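# Mount and tighten centrifuge rotor, or tag expired rotor

## Task

The date is 30 January 2027. Read the rotor's use-by date from the card on the centrifuge. If that date has not passed, lower the rotor fully onto the centrifuge drive, then thread the knob onto the top of the shaft, run it down until it seats on the rotor, and tighten it firmly. If the date has passed, do not mount the rotor: leave it in its current spot and set the HOLD block on top of it. In either case the rotor must never be dropped.

## Robot and tools

Robot: two six-joint arms, left_arm and right_arm, each with a two-finger gripper. Calibrated bases in the scene frame: left_arm (-0.048, +0.548, 0) m, right_arm (+0.034, -0.655, 0) m, both turned by quat_wxyz (+1.000, 0, 0, +0.004). Scene frame: origin at table-top height between the arms, +z up, +x out over the table, left_arm on the +y side. Image left and right do not match arm names.

Frames: each arm reports its hand pose, velocities and Hand target in its own base frame. Fixed cameras and the table use the scene frame. Motion offsets are taken along the current Hand target's own axes. On the gripper, fingers point along +z and open and close along y. A camera block juts about 10 cm toward the gripper's +x and turns with it. end_effector_position is the spot between the closed pads; closed fingertips extend about 19 mm past it, fully open ones about 6 mm.

execute_actions(actions, cameras): actions is a list of actions. Each action is a table of at most 15 rows, one row per 1/30 s step; a short table repeats its final row to fill 15 steps. Every row holds 18 numbers in [-1, 1], both arms always included: left dx, dy, dz, rx, ry, rz, gripper position, force_limit, speed, then the same nine for the right arm. The six pose numbers are an offset, not a pose: every row is measured from the Hand target at the start of that action, so sending the same offset twice moves twice. Scale: 1.0 equals 0.6 m or 180 degrees; rx, ry, rz form one rotation vector. Images come back only when actions is empty or cameras names them (["all"] for all, [] for none). An empty actions list also reveals fields other results may omit.

Gripper numbers (absolute settings): position +1 is fully open (85 mm), about -0.8 brings the pads together, -1 closes until blocked. force_limit (-1 to +1) and speed (-1 about 20 mm/s, 0 about 85, +1 about 150) together set grip strength; a slow close at force_limit -1 holds around 30 N per pad, +1 around 100 N, while a fast close from a wider opening can reach 200 N or more. Both start at +1. To keep a gripper unchanged, resend its last three numbers; a 0 is a real command. A new force_limit or speed only applies after a position change of at least 0.01. To grip, send -1 and check object_status = 2.

move(target, speed, blend, stop_force, zero, blocking, cameras): target is one 18-number row or a list of up to 15 rows, laid out as above; pose numbers are offsets from the Hand targets at the move's start (every row from that same start, not chained). speed is path top speed in m/s, 0.002 to 2, default 0.25 (turns up to twice that in rad/s); one value or one per target. blend in m rounds corners in a list; 0 stops at each point. stop_force, 10 to 80 N, ends an arm's path once it senses that much push along its travel; use it only slowly, not while the gripper rotates, and omit it when backing off a contact. zero (default true) rezeros the force baseline first. blocking=false returns after about 0.5 s while the move continues (not allowed with stop_force). The result adds a move: line such as done, off_target, moving, held or fault, plus limits (paced = clipped, held = withheld steps). Paths do not avoid obstacles or the other arm; keep paths clear of each arm's own base.

wait(seconds 0 to 10, cameras) lets time run. stop(cameras) brakes a running move. zoom_image(camera, region [x0, y0, x1, y1] in pixels, at most 504 each way) enlarges part of a camera's latest image; camera names: cam_head_left, cam_head_right, cam_low, cam_left_wrist, cam_right_wrist (all 672x504). clear_fault(arm) clears a reported torque or force fault. finished_scene(scene 1) ends the scene permanently.

Results: end_effector_position (m), end_effector_quat_wxyz, velocities (omitted when Joint velocities read within noise), Hand target (the last commanded pose after clipping; next offsets start here), Tool commands, object_status (0 moving, 1 blocked while opening, 2 blocked while closing = holding, 3 reached requested position or pads met), position_measured in counts (3 open, 78 = 60 mm, 130 = 40 mm, 180 = 20 mm, 230 closed), joint torques, external joint torques, flange force along gripper axes (includes held weight; noisy), and step readings of position for action calls. The gripper often stops short of the Hand target; the next command requests it again, or add the missing offset.

Limits and hazards: each step the commanded pose is clipped to within 70 mm and 16 degrees of the measured pose. Outside force of 144 N anywhere on an arm, or contact torque at a joint limit (waist 316, shoulder 316, elbow 148, forearm roll, wrist pitch, wrist roll 41.8 N m), stops that arm until clear_fault. Arms are stiff: aiming even slightly beyond a firm contact risks a fault. A clearance check holds back commands that bring the arms too close, but contact between arms or a gripper closing on the other arm's fingers can end the scene. Avoid drops, slams, hard pushes, hard grips on parts still resting on something, and anything falling or left off the table. Holding loads or straining toward unreachable poses heats motors; a MOTOR HOT line warns before a 30 to 60 s brake stop. Loose objects may occasionally be nudged by outside disturbances. Fixed-camera calibration is accurate to a few millimetres near the picture centre; wrist camera poses follow the arm's joints.

Each tool is called after "Request:" as name(argument=value, ...), one argument or row to a line, values as JSON.

## Session

Request:
execute_actions(
  actions=[],
)

Scene clock: 0.00 s.
left_arm: end_effector_position=(+1.2799, +0.3496, +0.1840) position_measured=3 object_status=3 end_effector_quat_wxyz=(-0.081, +0.564, +0.458, +0.683) | right_arm: end_effector_position=(+0.4252, -0.4962, +0.1663) position_measured=3 object_status=3 end_effector_quat_wxyz=(-0.219, +0.559, +0.477, +0.642)
Joint positions: left_arm=[0.1 1.155 0.787 1.911 0.751 0.511] | right_arm=[-1.256 0.748 1.667 0.942 1.958 0.191]
Joint velocities: within noise
Joint torques (N m): no reading
External joint torques (N m): no reading
Flange force (N): no reading
Hand target: left_arm +1.2799, +0.3496, +0.1840; -0.081, +0.564, +0.458, +0.683 | right_arm +0.4252, -0.4962, +0.1663; -0.219, +0.559, +0.477, +0.642
Tool commands: left_gripper/position=+1.0 left_gripper/force_limit=+1.0 left_gripper/speed=+1.0 right_gripper/position=+1.0 right_gripper/force_limit=+1.0 right_gripper/speed=+1.0

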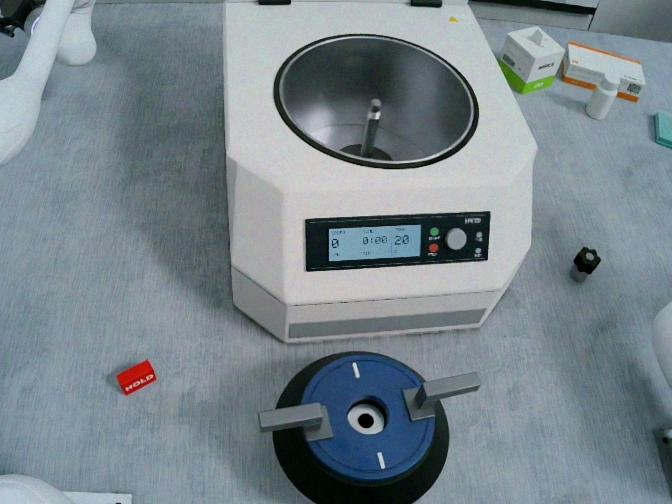

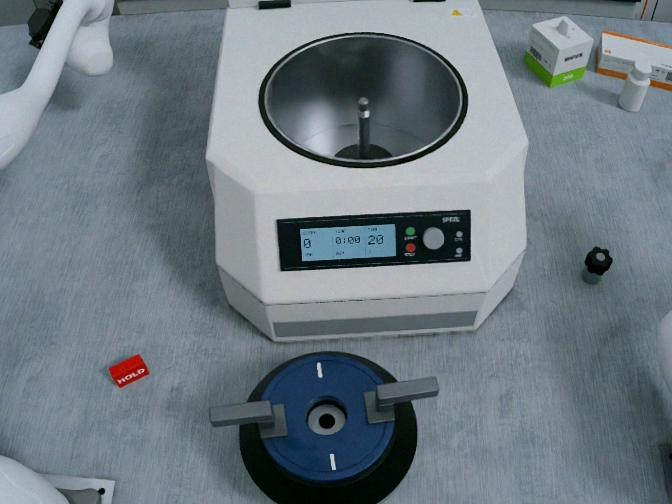

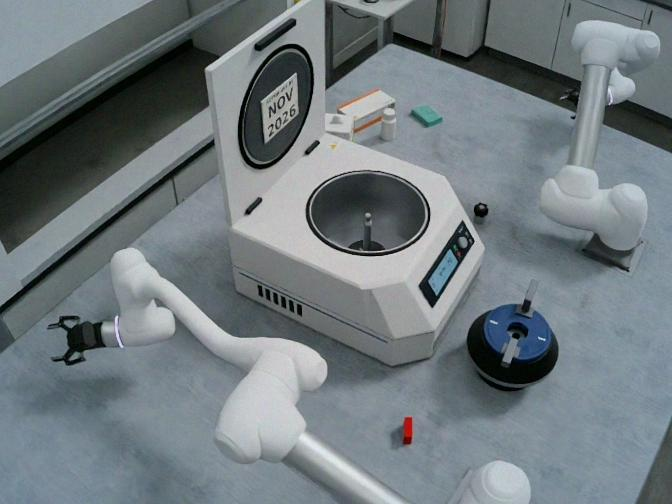

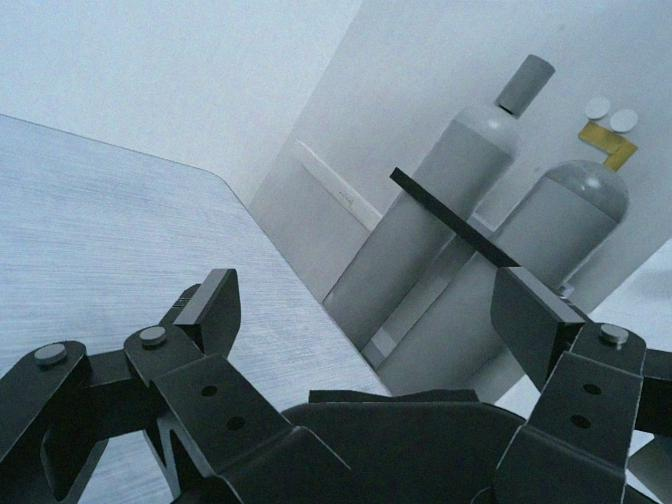

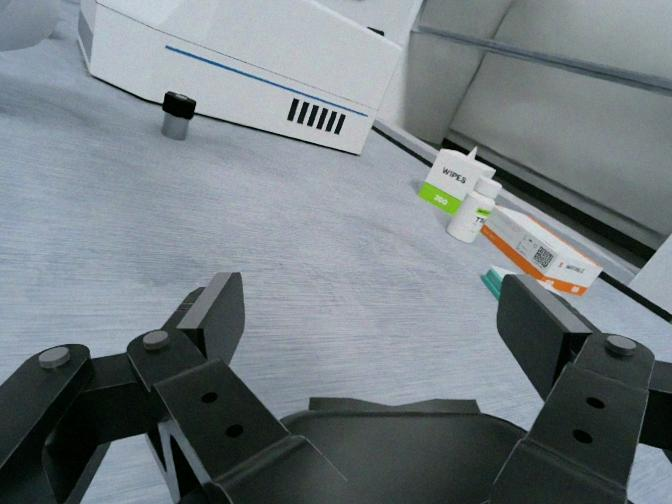

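Request:
zoom_image(
  camera="cam_low",
  region=[230, 50, 330, 170],
)

Request:
zoom_image(
  camera="cam_head_left",
  region=[80, 320, 500, 504],
)

Scaled by 4.200.

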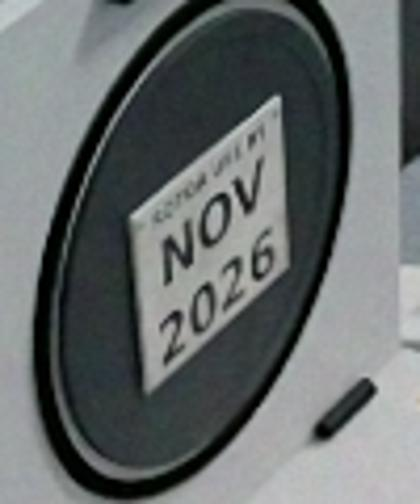

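Scaled by 1.200.

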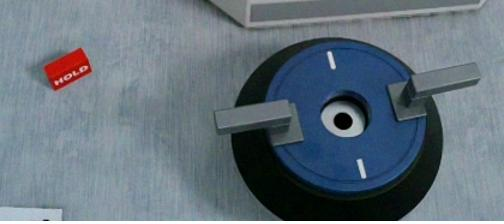

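Request:
zoom_image(
  camera="cam_head_left",
  region=[90, 340, 180, 410],
)

Request:
zoom_image(
  camera="cam_low",
  region=[370, 270, 580, 460],
)

Request:
zoom_image(
  camera="cam_head_right",
  region=[190, 340, 450, 504],
)

Scaled by 5.600.

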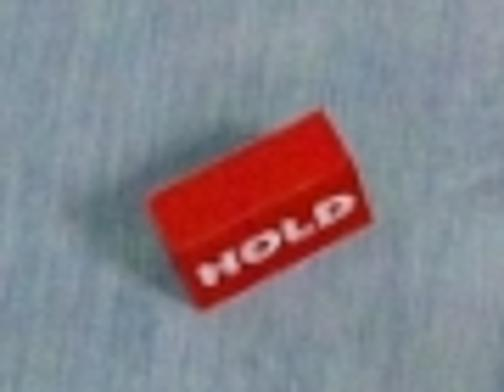

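Scaled by 2.400.

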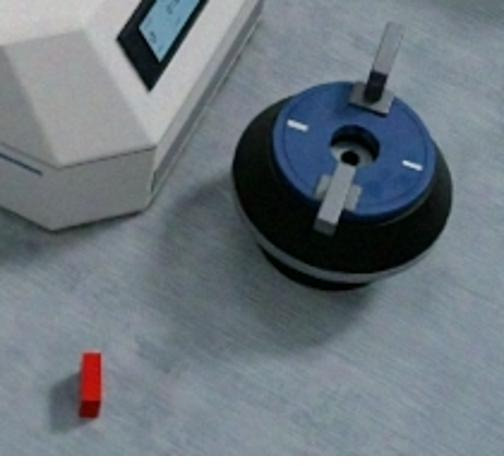

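Scaled by 1.938.

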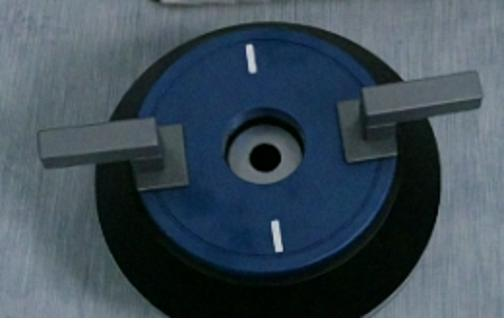

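Request:
move(
  target=[0.2187,-0.2965,-0.98,0.2429,-0.1692,-0.1213,0,1,0,0,0,0,0,0,0,1,1,1],
  speed=0.5,
)

Scene clock: 3.00 s.
left_arm: end_effector_position=(+0.7132, +0.0828, +0.2313) position_measured=128 object_status=3 end_effector_quat_wxyz=(-0.036, +0.555, +0.774, +0.302) | right_arm: end_effector_position=(+0.4252, -0.4962, +0.1663) position_measured=3 object_status=3 end_effector_quat_wxyz=(-0.219, +0.559, +0.477, +0.642)
Joint positions: left_arm=[-0.155 0.252 1.857 0.74 0.942 0.667] | right_arm=[-1.256 0.748 1.667 0.942 1.958 0.191]
Joint torques (N m): left_arm=[-0.91 -66.06 -37.23 4.36 0.43 0.57] | right_arm=[0.37 -99.59 -31.35 3.08 3.02 0.15]
External joint torques (N m): left_arm=[0.84 2.28 -0.82 -0.32 -0.28 -0.54] | right_arm=[-0.47 -0.53 2.24 -0.01 -0.7 -0.12]
Flange force (N): left_arm=[-2.3 3.4 3.2] | right_arm=[1.9 -4.7 3.9]
Hand target: left_arm +0.7131, +0.0828, +0.2314; -0.036, +0.555, +0.774, +0.303 | right_arm +0.4252, -0.4962, +0.1663; -0.219, +0.559, +0.477, +0.642
Off the commanded pose: left_arm 0.000 m, 0 deg | right_arm 0.000 m, 0 deg.
move: done; limits=paced

Request:
move(
  target=[-0.0615,-0.6848,-0.2647,0.1623,-0.1132,-0.081,0.4,-0.5,-0.5,0,0,0,0,0,0,1,1,1],
  speed=0.4,
  cameras=["cam_left_wrist","cam_head_left","cam_low"],
)

Scene clock: 4.73 s.
left_arm: end_effector_position=(+0.3209, -0.1115, +0.1701) position_measured=78 object_status=3 end_effector_quat_wxyz=(+0.000, +0.471, +0.882, +0.000) | right_arm: end_effector_position=(+0.4252, -0.4962, +0.1663) position_measured=3 object_status=3 end_effector_quat_wxyz=(-0.219, +0.559, +0.477, +0.642)
Joint positions: left_arm=[-0.435 -0.218 2.354 -0.001 1.005 0.546] | right_arm=[-1.256 0.748 1.667 0.942 1.958 0.191]
Joint torques (N m): left_arm=[-0.93 -15.52 -34.45 3.91 0.32 0.56] | right_arm=[0.57 -99.14 -31.27 3.02 3.07 0.08]
External joint torques (N m): left_arm=[0.93 2.47 -0.91 -0.28 -0.27 -0.56] | right_arm=[-0.79 -1.25 2.1 0.05 -0.74 -0.05]
Flange force (N): left_arm=[-4.4 4.7 2.6] | right_arm=[3.0 -4.8 3.8]
Hand target: left_arm +0.3208, -0.1115, +0.1701; +0.000, +0.471, +0.882, +0.000 | right_arm +0.4252, -0.4962, +0.1663; -0.219, +0.559, +0.477, +0.642
Off the commanded pose: left_arm 0.000 m, 0 deg | right_arm 0.000 m, 0 deg.
move: done
camera_calibration:
cam_left_wrist: T_world_to_cam=[[0.826002, 0.563576, 0.0101572, -0.194409], [0.52462, -0.775247, 0.351802, -0.301283], [0.206142, -0.285261, -0.936019, 0.188176], [0, 0, 0, 1]] pos_world=[0.279851, -0.0703253, 0.284103]
Images, in order (width x height): cam_head_left 672x504, cam_low 672x504, cam_left_wrist 672x504.

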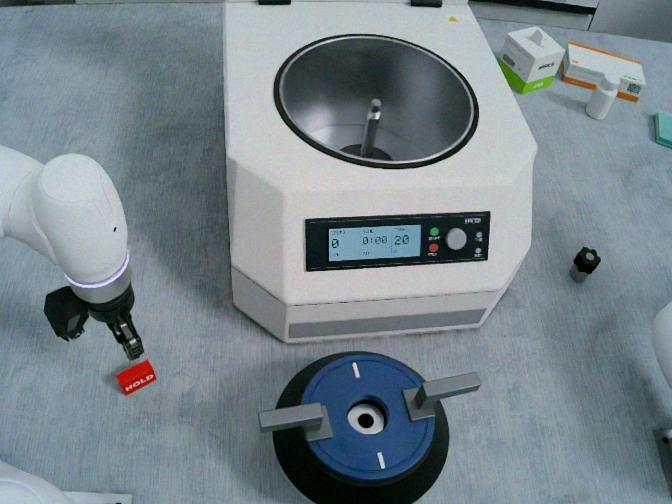

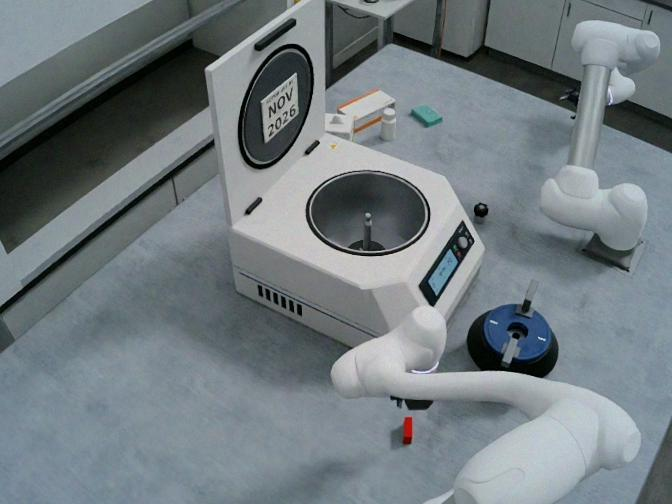

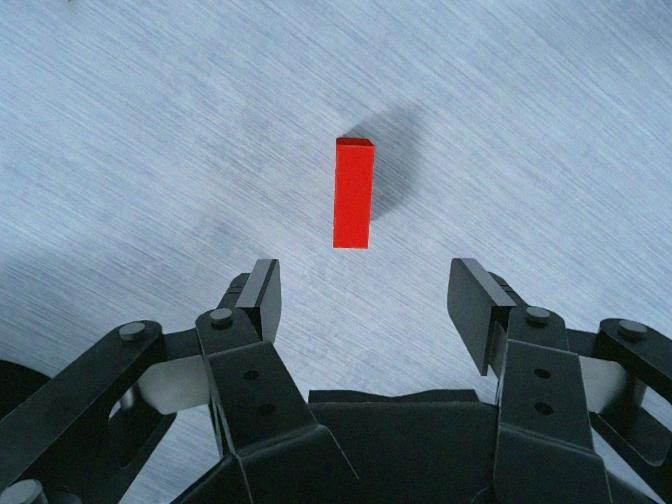

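Request:
move(
  target=[0,0.0037,0.23,0,0,0,0.4,-0.5,-0.5,0,0,0,0,0,0,1,1,1],
  speed=0.25,
  cameras=["cam_left_wrist","cam_head_left"],
)

Request:
zoom_image(
  camera="cam_head_left",
  region=[50, 300, 200, 420],
)

Scene clock: 5.90 s.
left_arm: end_effector_position=(+0.3228, -0.1105, +0.0321) position_measured=78 object_status=3 end_effector_quat_wxyz=(+0.000, +0.471, +0.882, +0.000) | right_arm: end_effector_position=(+0.4252, -0.4962, +0.1663) position_measured=3 object_status=3 end_effector_quat_wxyz=(-0.219, +0.559, +0.477, +0.642)
Joint positions: left_arm=[-0.43 0.016 2.496 -0.002 0.628 0.552] | right_arm=[-1.256 0.748 1.667 0.942 1.958 0.191]
Joint torques (N m): left_arm=[-0.85 -28.32 -24.6 2.83 0.34 0.5] | right_arm=[0.73 -99.9 -31.08 3.04 3.05 0.07]
External joint torques (N m): left_arm=[0.81 2.12 -0.02 -0.3 -0.29 -0.5] | right_arm=[-0.87 -0.96 1.79 0.04 -0.72 -0.04]
Flange force (N): left_arm=[-2.2 2.8 5.4] | right_arm=[2.4 -4.3 3.1]
Hand target: left_arm +0.3227, -0.1105, +0.0321; +0.000, +0.471, +0.882, +0.000 | right_arm +0.4252, -0.4962, +0.1663; -0.219, +0.559, +0.477, +0.642
Off the commanded pose: left_arm 0.000 m, 0 deg | right_arm 0.000 m, 0 deg.
move: done
camera_calibration:
cam_left_wrist: T_world_to_cam=[[0.825955, 0.563644, 0.0102142, -0.195187], [0.52465, -0.77519, 0.351885, -0.252895], [0.206256, -0.285282, -0.935988, 0.0588898], [0, 0, 0, 1]] pos_world=[0.281751, -0.0692252, 0.146104]
Images, in order (width x height): cam_head_left 672x504, cam_left_wrist 672x504.

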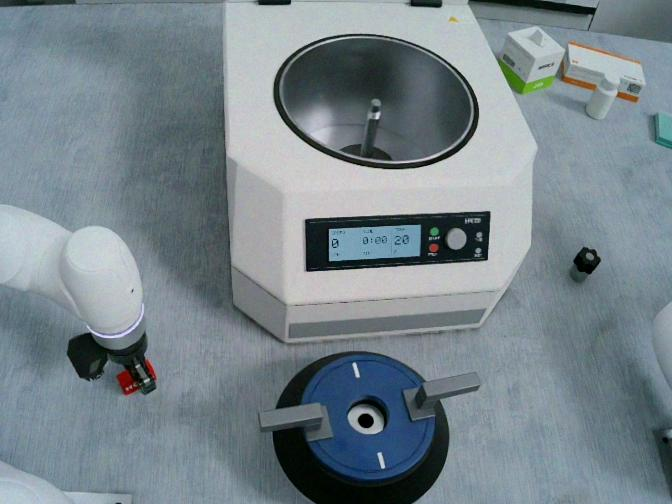

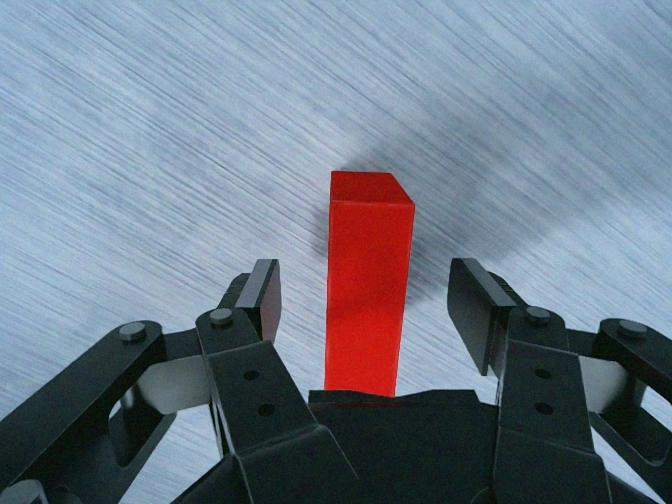

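Scaled by 3.360.

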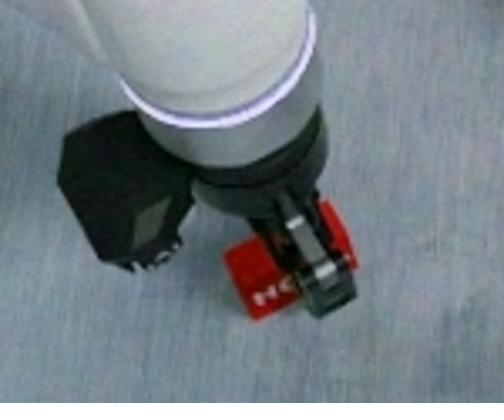

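Request:
move(
  target=[0.012,0,0.007,0,0,0,0.4,-0.5,-0.5,0,0,0,0,0,0,1,1,1],
)

Request:
move(
  target=[0,0,0,0,0,0,-1,-1,-1,0,0,0,0,0,0,1,1,1],
)

Request:
move(
  target=[0,0,-0.4,0,0,0,-1,-1,-1,0,0,0,0,0,0,1,1,1],
  speed=0.35,
  cameras=["cam_head_left","cam_left_wrist"],
)

Scene clock: 6.70 s.
left_arm: end_effector_position=(+0.3187, -0.1045, +0.0279) position_measured=78 object_status=3 end_effector_quat_wxyz=(+0.000, +0.471, +0.882, +0.000) | right_arm: end_effector_position=(+0.4252, -0.4962, +0.1663) position_measured=3 object_status=3 end_effector_quat_wxyz=(-0.219, +0.559, +0.477, +0.642)
Joint positions: left_arm=[-0.419 0.017 2.509 -0.002 0.615 0.563] | right_arm=[-1.256 0.748 1.667 0.942 1.958 0.191]
Joint torques (N m): left_arm=[-0.88 -27.77 -24.09 2.79 0.3 0.51] | right_arm=[0.51 -99.46 -31.31 3.02 3.1 0.07]
External joint torques (N m): left_arm=[0.82 1.98 -0.02 -0.31 -0.24 -0.51] | right_arm=[-0.21 -1.26 2.08 0.04 -0.77 -0.04]
Flange force (N): left_arm=[-2.0 2.7 5.1] | right_arm=[2.8 -4.3 4.4]
Hand target: left_arm +0.3187, -0.1045, +0.0279; +0.000, +0.471, +0.882, +0.000 | right_arm +0.4252, -0.4962, +0.1663; -0.219, +0.559, +0.477, +0.642
Off the commanded pose: left_arm 0.000 m, 0 deg | right_arm 0.000 m, 0 deg.
move: done

Scene clock: 8.80 s.
left_arm: end_effector_position=(+0.3187, -0.1045, +0.0279) position_measured=176 object_status=2 end_effector_quat_wxyz=(+0.000, +0.471, +0.882, +0.000) | right_arm: end_effector_position=(+0.4252, -0.4962, +0.1663) position_measured=3 object_status=3 end_effector_quat_wxyz=(-0.219, +0.559, +0.477, +0.642)
Joint positions: left_arm=[-0.419 0.017 2.509 -0.002 0.615 0.563] | right_arm=[-1.256 0.748 1.667 0.942 1.958 0.191]
Joint torques (N m): left_arm=[-0.79 -22.38 -19.66 2.75 0.15 0.44] | right_arm=[0.26 -99.57 -31.21 3.01 3.05 0.16]
External joint torques (N m): left_arm=[0.76 -3.47 -4.49 -0.27 -0.1 -0.44] | right_arm=[-0.45 -1.03 1.98 0.07 -0.72 -0.13]
Flange force (N): left_arm=[-0.9 1.9 -11.0] | right_arm=[2.5 -4.4 3.9]
Hand target: left_arm +0.3187, -0.1045, +0.0279; +0.000, +0.471, +0.882, +0.000 | right_arm +0.4252, -0.4962, +0.1663; -0.219, +0.559, +0.477, +0.642
Off the commanded pose: left_arm 0.000 m, 0 deg | right_arm 0.000 m, 0 deg.
move: done

Scene clock: 9.90 s.
left_arm: end_effector_position=(+0.3186, -0.1041, +0.2678) position_measured=176 object_status=2 end_effector_quat_wxyz=(+0.000, +0.471, +0.882, +0.000) | right_arm: end_effector_position=(+0.4252, -0.4962, +0.1663) position_measured=3 object_status=3 end_effector_quat_wxyz=(-0.219, +0.559, +0.477, +0.642)
Joint positions: left_arm=[-0.418 -0.319 2.227 -0.001 1.233 0.563] | right_arm=[-1.256 0.748 1.667 0.942 1.958 0.191]
Joint torques (N m): left_arm=[-0.68 -8.81 -39.38 4.29 0.33 0.57] | right_arm=[0.24 -99.47 -31.09 2.99 3.06 0.12]
External joint torques (N m): left_arm=[0.59 1.62 0.01 -0.25 -0.27 -0.57] | right_arm=[-0.17 -1.74 1.71 0.1 -0.72 -0.09]
Flange force (N): left_arm=[-2.6 2.1 1.7] | right_arm=[3.3 -3.8 4.1]
Hand target: left_arm +0.3186, -0.1042, +0.2679; +0.000, +0.471, +0.882, +0.000 | right_arm +0.4252, -0.4962, +0.1663; -0.219, +0.559, +0.477, +0.642
Off the commanded pose: left_arm 0.000 m, 0 deg | right_arm 0.000 m, 0 deg.
move: done
camera_calibration:
cam_left_wrist: T_world_to_cam=[[0.825918, 0.563699, 0.0101601, -0.197643], [0.524751, -0.775192, 0.35173, -0.328716], [0.206146, -0.285169, -0.936046, 0.282225], [0, 0, 0, 1]] pos_world=[0.277551, -0.0629251, 0.381803]
Images, in order (width x height): cam_head_left 672x504, cam_left_wrist 672x504.

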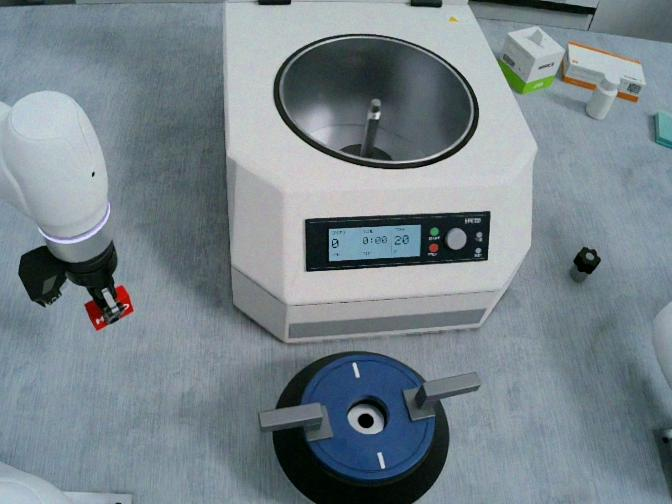

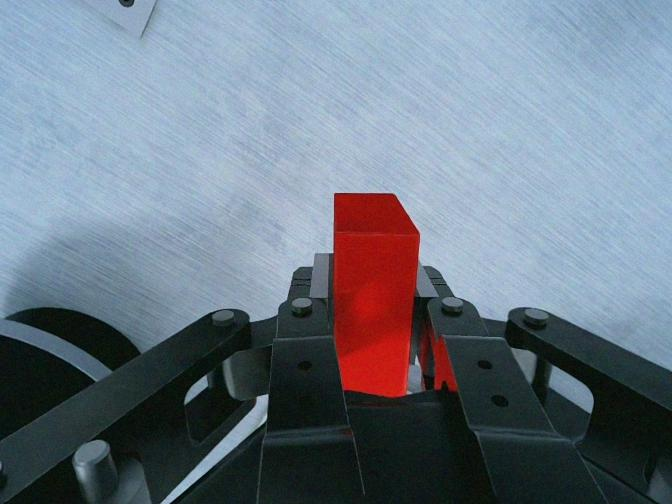

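Request:
move(
  target=[-0.3608,-0.6265,-0.05,0,0,0.188,-1,-1,-1,0,0,0,0,0,0,1,1,1],
  speed=0.35,
  cameras=["all"],
)

Request:
zoom_image(
  camera="cam_low",
  region=[420, 230, 600, 400],
)

Request:
zoom_image(
  camera="cam_head_right",
  region=[180, 320, 460, 504],
)

Scene clock: 11.83 s.
left_arm: end_effector_position=(+0.1267, -0.4931, +0.2983) position_measured=176 object_status=2 end_effector_quat_wxyz=(+0.001, +0.707, +0.707, +0.000) | right_arm: end_effector_position=(+0.4252, -0.4962, +0.1663) position_measured=3 object_status=3 end_effector_quat_wxyz=(-0.219, +0.559, +0.477, +0.642)
Joint positions: left_arm=[-1.387 -0.032 1.941 0 1.231 0.184] | right_arm=[-1.256 0.748 1.667 0.942 1.958 0.191]
Joint torques (N m): left_arm=[-0.56 -38.28 -38.5 4.26 0.27 0.51] | right_arm=[0.41 -99.46 -31.38 3.05 3.06 0.06]
External joint torques (N m): left_arm=[0.59 2.2 -0.85 -0.24 -0.2 -0.51] | right_arm=[-0.49 -0.89 2.2 0.02 -0.73 -0.04]
Flange force (N): left_arm=[-4.8 1.4 0.5] | right_arm=[2.5 -4.6 4.0]
Hand target: left_arm +0.1267, -0.4932, +0.2983; +0.001, +0.707, +0.707, +0.000 | right_arm +0.4252, -0.4962, +0.1663; -0.219, +0.559, +0.477, +0.642
Off the commanded pose: left_arm 0.000 m, 0 deg | right_arm 0.000 m, 0 deg.
move: done
camera_calibration:
cam_left_wrist: T_world_to_cam=[[0.999907, 0.00818623, 0.0109413, -0.116473], [0.00381332, -0.936048, 0.351853, -0.553661], [0.013122, -0.351778, -0.935991, 0.231008], [0, 0, 0, 1]] pos_world=[0.115542, -0.436036, 0.412303]

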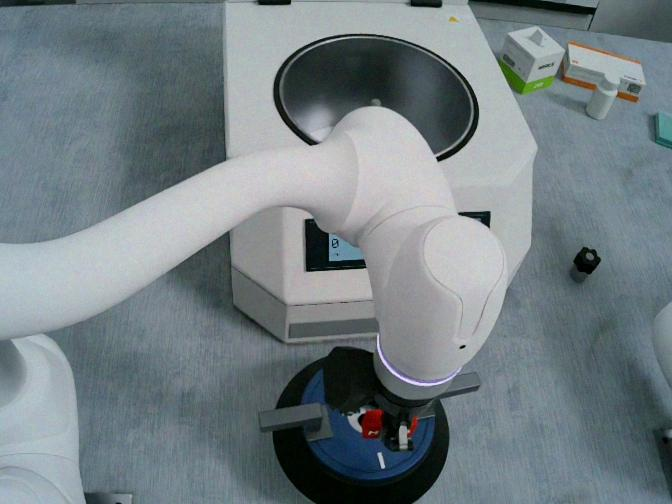

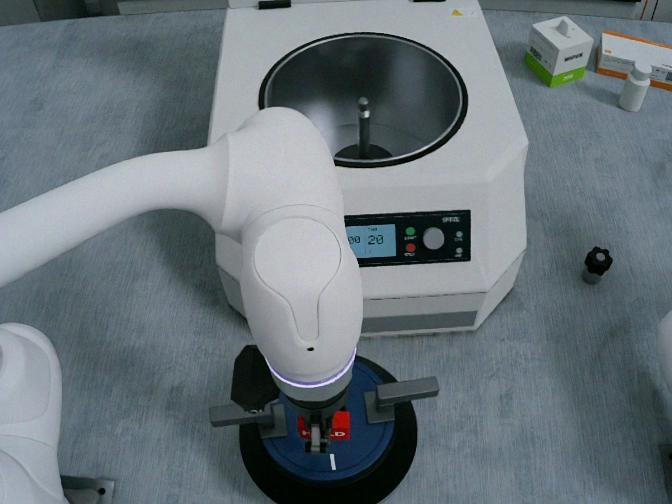

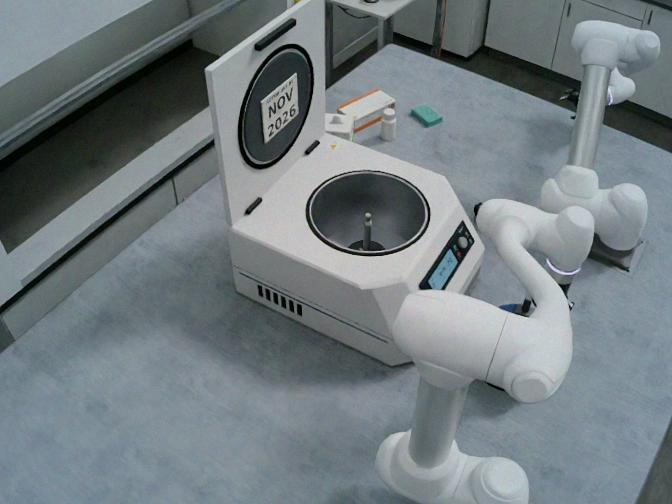

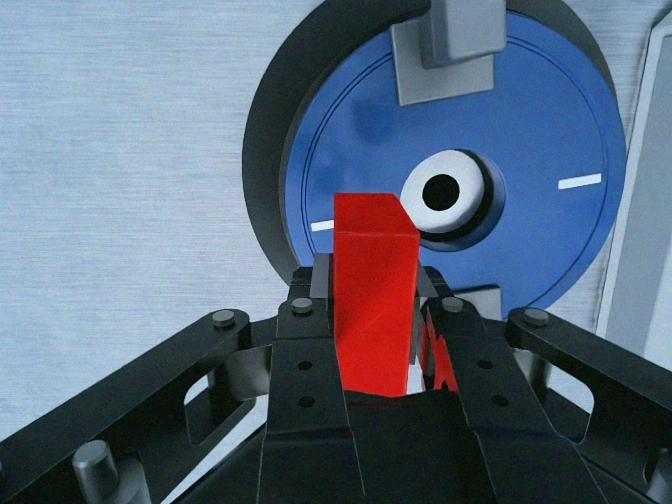

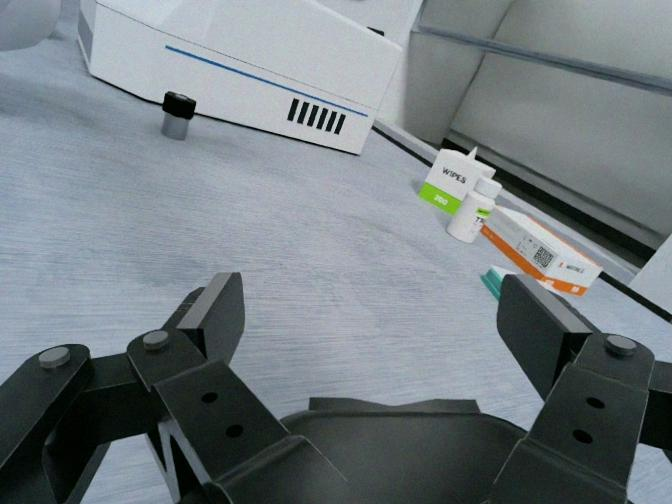

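Scaled by 2.800.

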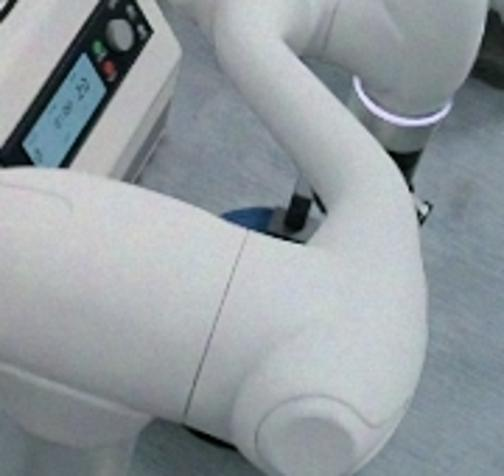

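Scaled by 1.800.

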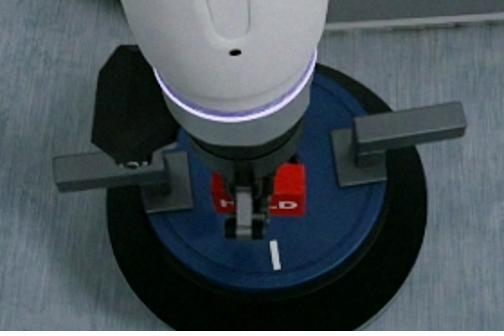

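Request:
move(
  target=[0,0.005,0.13,0,0,0,-1,-1,-1,0,0,0,0,0,0,1,1,1],
  cameras=["cam_head_right","cam_left_wrist"],
)

Request:
move(
  target=[0,0,0.12,0,0,0,-1,-1,-1,0,0,0,0,0,0,1,1,1],
  speed=0.015,
  stop_force=10,
  cameras=["cam_head_right","cam_left_wrist"],
)

Request:
zoom_image(
  camera="cam_head_right",
  region=[180, 320, 460, 504],
)

Scene clock: 12.83 s.
left_arm: end_effector_position=(+0.1298, -0.4933, +0.2203) position_measured=176 object_status=2 end_effector_quat_wxyz=(+0.001, +0.707, +0.707, +0.000) | right_arm: end_effector_position=(+0.4252, -0.4962, +0.1663) position_measured=3 object_status=3 end_effector_quat_wxyz=(-0.219, +0.559, +0.477, +0.642)
Joint positions: left_arm=[-1.381 0.025 2.037 0 1.078 0.19] | right_arm=[-1.256 0.748 1.667 0.942 1.958 0.191]
Joint torques (N m): left_arm=[-1.04 -41.68 -36.35 4.02 0.28 0.51] | right_arm=[0.14 -99.68 -31.16 3.04 3.04 0.07]
External joint torques (N m): left_arm=[1.06 2.19 -0.57 -0.25 -0.22 -0.51] | right_arm=[-0.28 -1.01 1.9 0.04 -0.72 -0.04]
Flange force (N): left_arm=[-4.1 2.2 1.7] | right_arm=[2.4 -4.0 3.8]
Hand target: left_arm +0.1297, -0.4933, +0.2203; +0.001, +0.707, +0.707, +0.000 | right_arm +0.4252, -0.4962, +0.1663; -0.219, +0.559, +0.477, +0.642
Off the commanded pose: left_arm 0.000 m, 0 deg | right_arm 0.000 m, 0 deg.
move: done
camera_calibration:
cam_left_wrist: T_world_to_cam=[[0.999907, 0.00818663, 0.0109413, -0.118618], [0.00381325, -0.936035, 0.351886, -0.526327], [0.0131222, -0.351812, -0.935979, 0.157907], [0, 0, 0, 1]] pos_world=[0.118542, -0.436136, 0.334303]
Images, in order (width x height): cam_head_right 672x504, cam_left_wrist 672x504.

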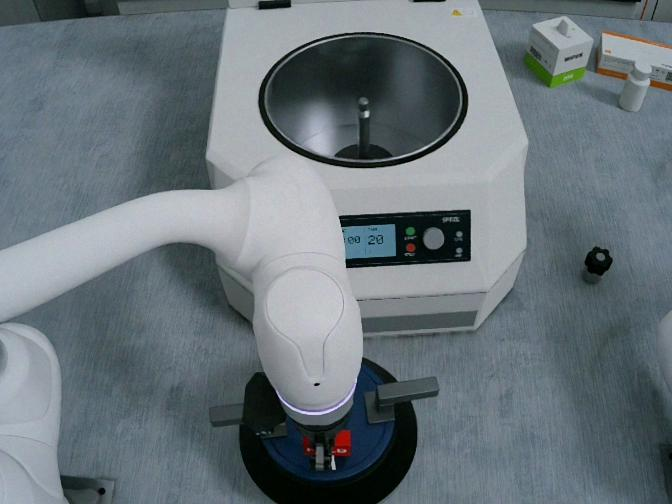

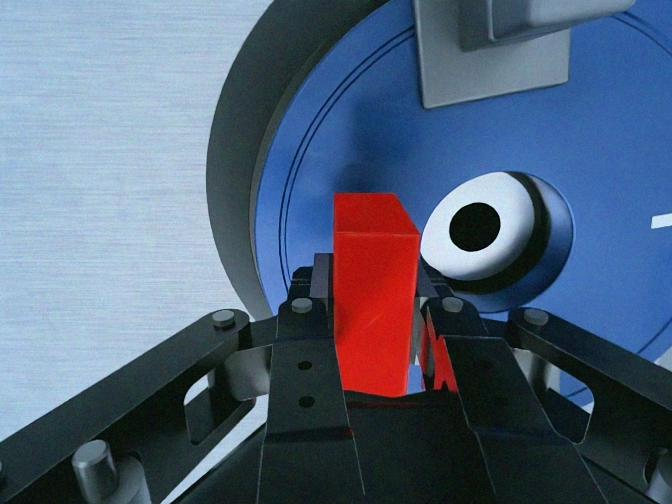

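Scene clock: 14.37 s.
left_arm: end_effector_position=(+0.1298, -0.4933, +0.2058) position_measured=176 object_status=2 end_effector_quat_wxyz=(+0.001, +0.707, +0.707, +0.000) | right_arm: end_effector_position=(+0.4252, -0.4962, +0.1663) position_measured=3 object_status=3 end_effector_quat_wxyz=(-0.219, +0.559, +0.477, +0.642)
Joint positions: left_arm=[-1.381 0.038 2.053 0 1.049 0.19] | right_arm=[-1.256 0.748 1.667 0.942 1.958 0.191]
Joint torques (N m): left_arm=[-1.66 -31.95 -28.1 3.87 -0.55 0.53] | right_arm=[0.26 -99.66 -31.18 3.02 3.04 0.07]
External joint torques (N m): left_arm=[1.71 -8.29 -8.17 -0.17 0.61 -0.53] | right_arm=[-0.26 -0.58 2.05 0.04 -0.72 -0.05]
Flange force (N): left_arm=[-0.1 2.4 -17.8] | right_arm=[1.8 -4.1 3.8]
Hand target: left_arm +0.1298, -0.4933, +0.2058; +0.001, +0.707, +0.707, +0.000 (not the last commanded pose) | right_arm +0.4252, -0.4962, +0.1663; -0.219, +0.559, +0.477, +0.642
Off the commanded pose: left_arm 0.057 m, 0 deg | right_arm 0.000 m, 0 deg.
move: contact (left_arm)
camera_calibration:
cam_left_wrist: T_world_to_cam=[[0.999907, 0.00818781, 0.0109403, -0.118457], [0.00381346, -0.936002, 0.351974, -0.521297], [0.0131221, -0.351899, -0.935946, 0.144159], [0, 0, 0, 1]] pos_world=[0.118542, -0.436236, 0.319703]
Images, in order (width x height): cam_head_right 672x504, cam_left_wrist 672x504.

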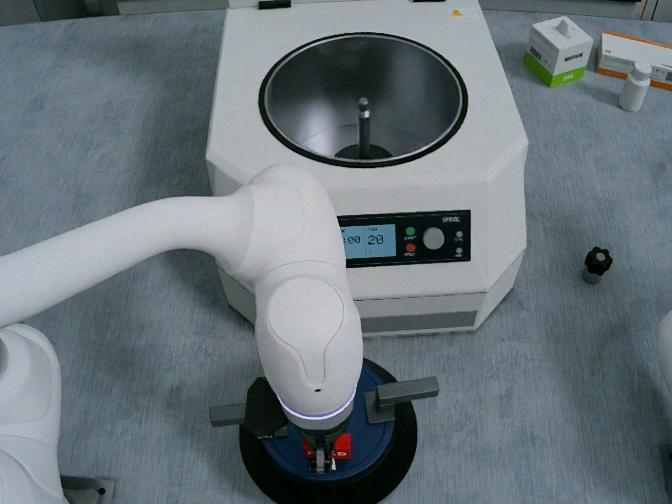

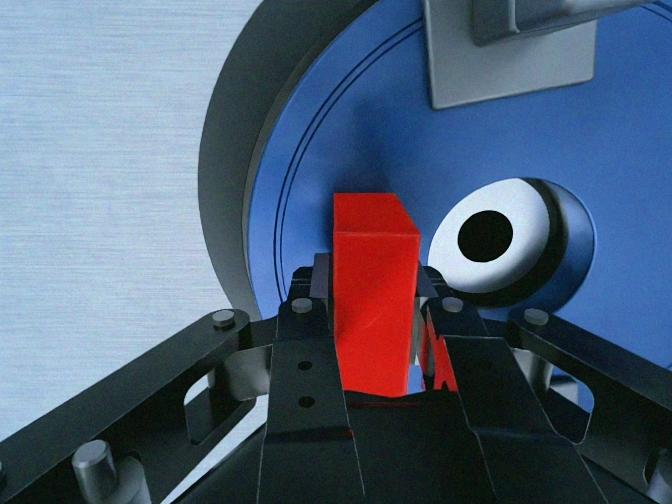

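Scaled by 1.800.

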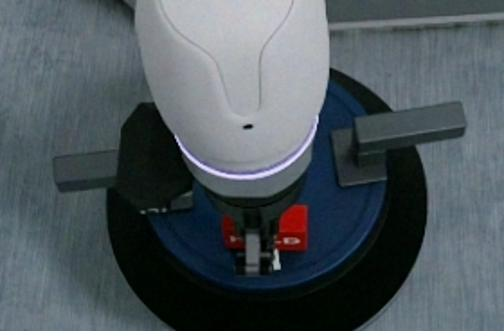

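Request:
move(
  target=[0,0,-0.001,0,0,0,-1,-1,-1,0,0,0,0,0,0,1,1,1],
  speed=0.02,
)

Request:
move(
  target=[0,0,0,0,0,0,0.1,-1,-1,0,0,0,0,0,0,1,1,1],
  cameras=["cam_left_wrist","cam_head_right","cam_head_left"],
)

Scene clock: 15.50 s.
left_arm: end_effector_position=(+0.1298, -0.4933, +0.2064) position_measured=176 object_status=2 end_effector_quat_wxyz=(+0.001, +0.707, +0.707, +0.000) | right_arm: end_effector_position=(+0.4252, -0.4962, +0.1663) position_measured=3 object_status=3 end_effector_quat_wxyz=(-0.219, +0.559, +0.477, +0.642)
Joint positions: left_arm=[-1.381 0.037 2.052 0 1.05 0.19] | right_arm=[-1.256 0.748 1.667 0.942 1.958 0.191]
Joint torques (N m): left_arm=[-1.05 -39.36 -33.81 4 -0.05 0.49] | right_arm=[0.36 -99.14 -31.18 3.07 3.09 0.12]
External joint torques (N m): left_arm=[1.04 -0.81 -2.49 -0.29 0.11 -0.49] | right_arm=[-0.23 -1.76 1.9 0 -0.76 -0.09]
Flange force (N): left_arm=[-2.6 1.8 -3.7] | right_arm=[3.4 -4.3 4.3]
Hand target: left_arm +0.1298, -0.4933, +0.2064; +0.001, +0.707, +0.707, +0.000 | right_arm +0.4252, -0.4962, +0.1663; -0.219, +0.559, +0.477, +0.642
Off the commanded pose: left_arm 0.000 m, 0 deg | right_arm 0.000 m, 0 deg.
move: done

Scene clock: 16.90 s.
left_arm: end_effector_position=(+0.1298, -0.4933, +0.2064) position_measured=117 object_status=0 end_effector_quat_wxyz=(+0.001, +0.707, +0.707, +0.000) | right_arm: end_effector_position=(+0.4252, -0.4962, +0.1663) position_measured=3 object_status=3 end_effector_quat_wxyz=(-0.219, +0.559, +0.477, +0.642)
Joint positions: left_arm=[-1.381 0.037 2.052 0 1.05 0.19] | right_arm=[-1.256 0.748 1.667 0.942 1.958 0.191]
Joint torques (N m): left_arm=[-1.13 -42.62 -35.73 3.94 0.27 0.51] | right_arm=[0.47 -99.46 -31.22 3.05 3.02 0.05]
External joint torques (N m): left_arm=[1.1 2.47 -0.53 -0.24 -0.2 -0.51] | right_arm=[-0.41 -1.65 1.87 0.04 -0.68 -0.02]
Flange force (N): left_arm=[-4.4 2.3 2.1] | right_arm=[3.4 -4.2 4.0]
Hand target: left_arm +0.1298, -0.4933, +0.2064; +0.001, +0.707, +0.707, +0.000 | right_arm +0.4252, -0.4962, +0.1663; -0.219, +0.559, +0.477, +0.642
Off the commanded pose: left_arm 0.000 m, 0 deg | right_arm 0.000 m, 0 deg.
move: done
camera_calibration:
cam_left_wrist: T_world_to_cam=[[0.999907, 0.00818781, 0.0109403, -0.118463], [0.00381346, -0.936002, 0.351974, -0.521508], [0.0131221, -0.351899, -0.935946, 0.14472], [0, 0, 0, 1]] pos_world=[0.118542, -0.436236, 0.320303]
Images, in order (width x height): cam_head_left 672x504, cam_head_right 672x504, cam_left_wrist 672x504.

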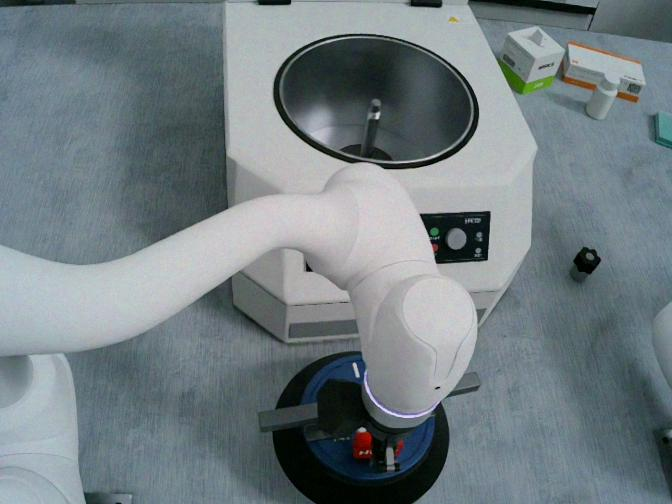

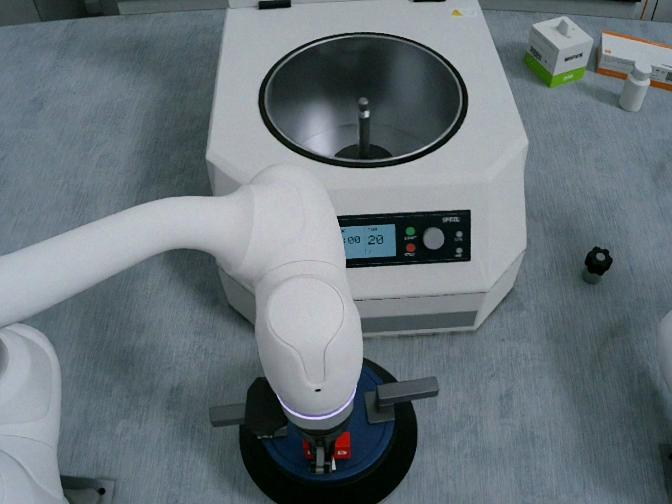

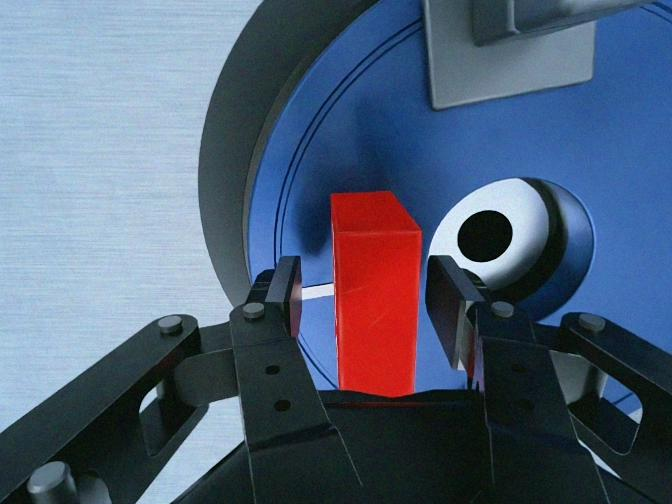

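Released cleanly. Lift and check.

Request:
move(
  target=[0,0,-0.3,0,0,0,0.1,-1,-1,0,0,0,0,0,0,1,1,1],
  speed=0.2,
  cameras=["cam_left_wrist","cam_head_right"],
)

Scene clock: 18.20 s.
left_arm: end_effector_position=(+0.1297, -0.4931, +0.3864) position_measured=117 object_status=3 end_effector_quat_wxyz=(+0.001, +0.707, +0.707, +0.000) | right_arm: end_effector_position=(+0.4252, -0.4962, +0.1663) position_measured=3 object_status=3 end_effector_quat_wxyz=(-0.219, +0.559, +0.477, +0.642)
Joint positions: left_arm=[-1.381 -0.068 1.812 0 1.396 0.19] | right_arm=[-1.256 0.748 1.667 0.942 1.958 0.191]
Joint torques (N m): left_arm=[-0.89 -35.72 -40.41 4.46 0.26 0.57] | right_arm=[0.57 -99.22 -31 3.07 3.03 0.1]
External joint torques (N m): left_arm=[0.88 1.58 -0.75 -0.25 -0.19 -0.57] | right_arm=[-0.92 -0.97 1.88 0 -0.7 -0.07]
Flange force (N): left_arm=[-3.5 1.6 -0.4] | right_arm=[2.4 -4.5 3.1]
Hand target: left_arm +0.1297, -0.4931, +0.3864; +0.001, +0.707, +0.707, +0.000 | right_arm +0.4252, -0.4962, +0.1663; -0.219, +0.559, +0.477, +0.642
Off the commanded pose: left_arm 0.000 m, 0 deg | right_arm 0.000 m, 0 deg.
move: done
camera_calibration:
cam_left_wrist: T_world_to_cam=[[0.999907, 0.00818781, 0.0109403, -0.120435], [0.00381346, -0.936002, 0.351974, -0.584583], [0.0131221, -0.351899, -0.935946, 0.313296], [0, 0, 0, 1]] pos_world=[0.118542, -0.435936, 0.500303]
Images, in order (width x height): cam_head_right 672x504, cam_left_wrist 672x504.

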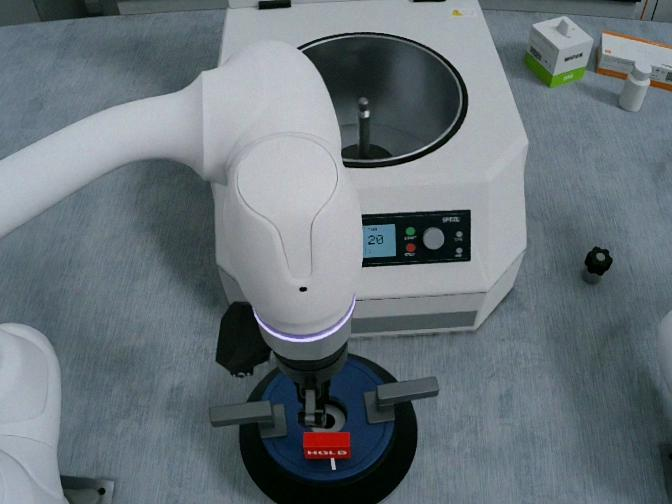

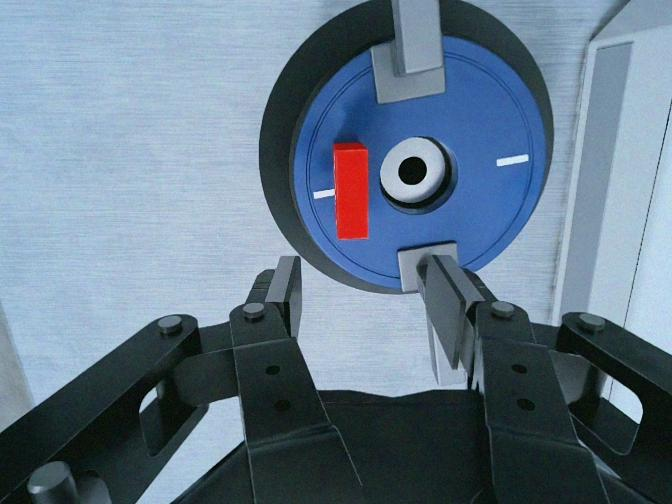

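Block rests flat on the rotor.

Request:
finished_scene(
)

The scene is finished: the task was done.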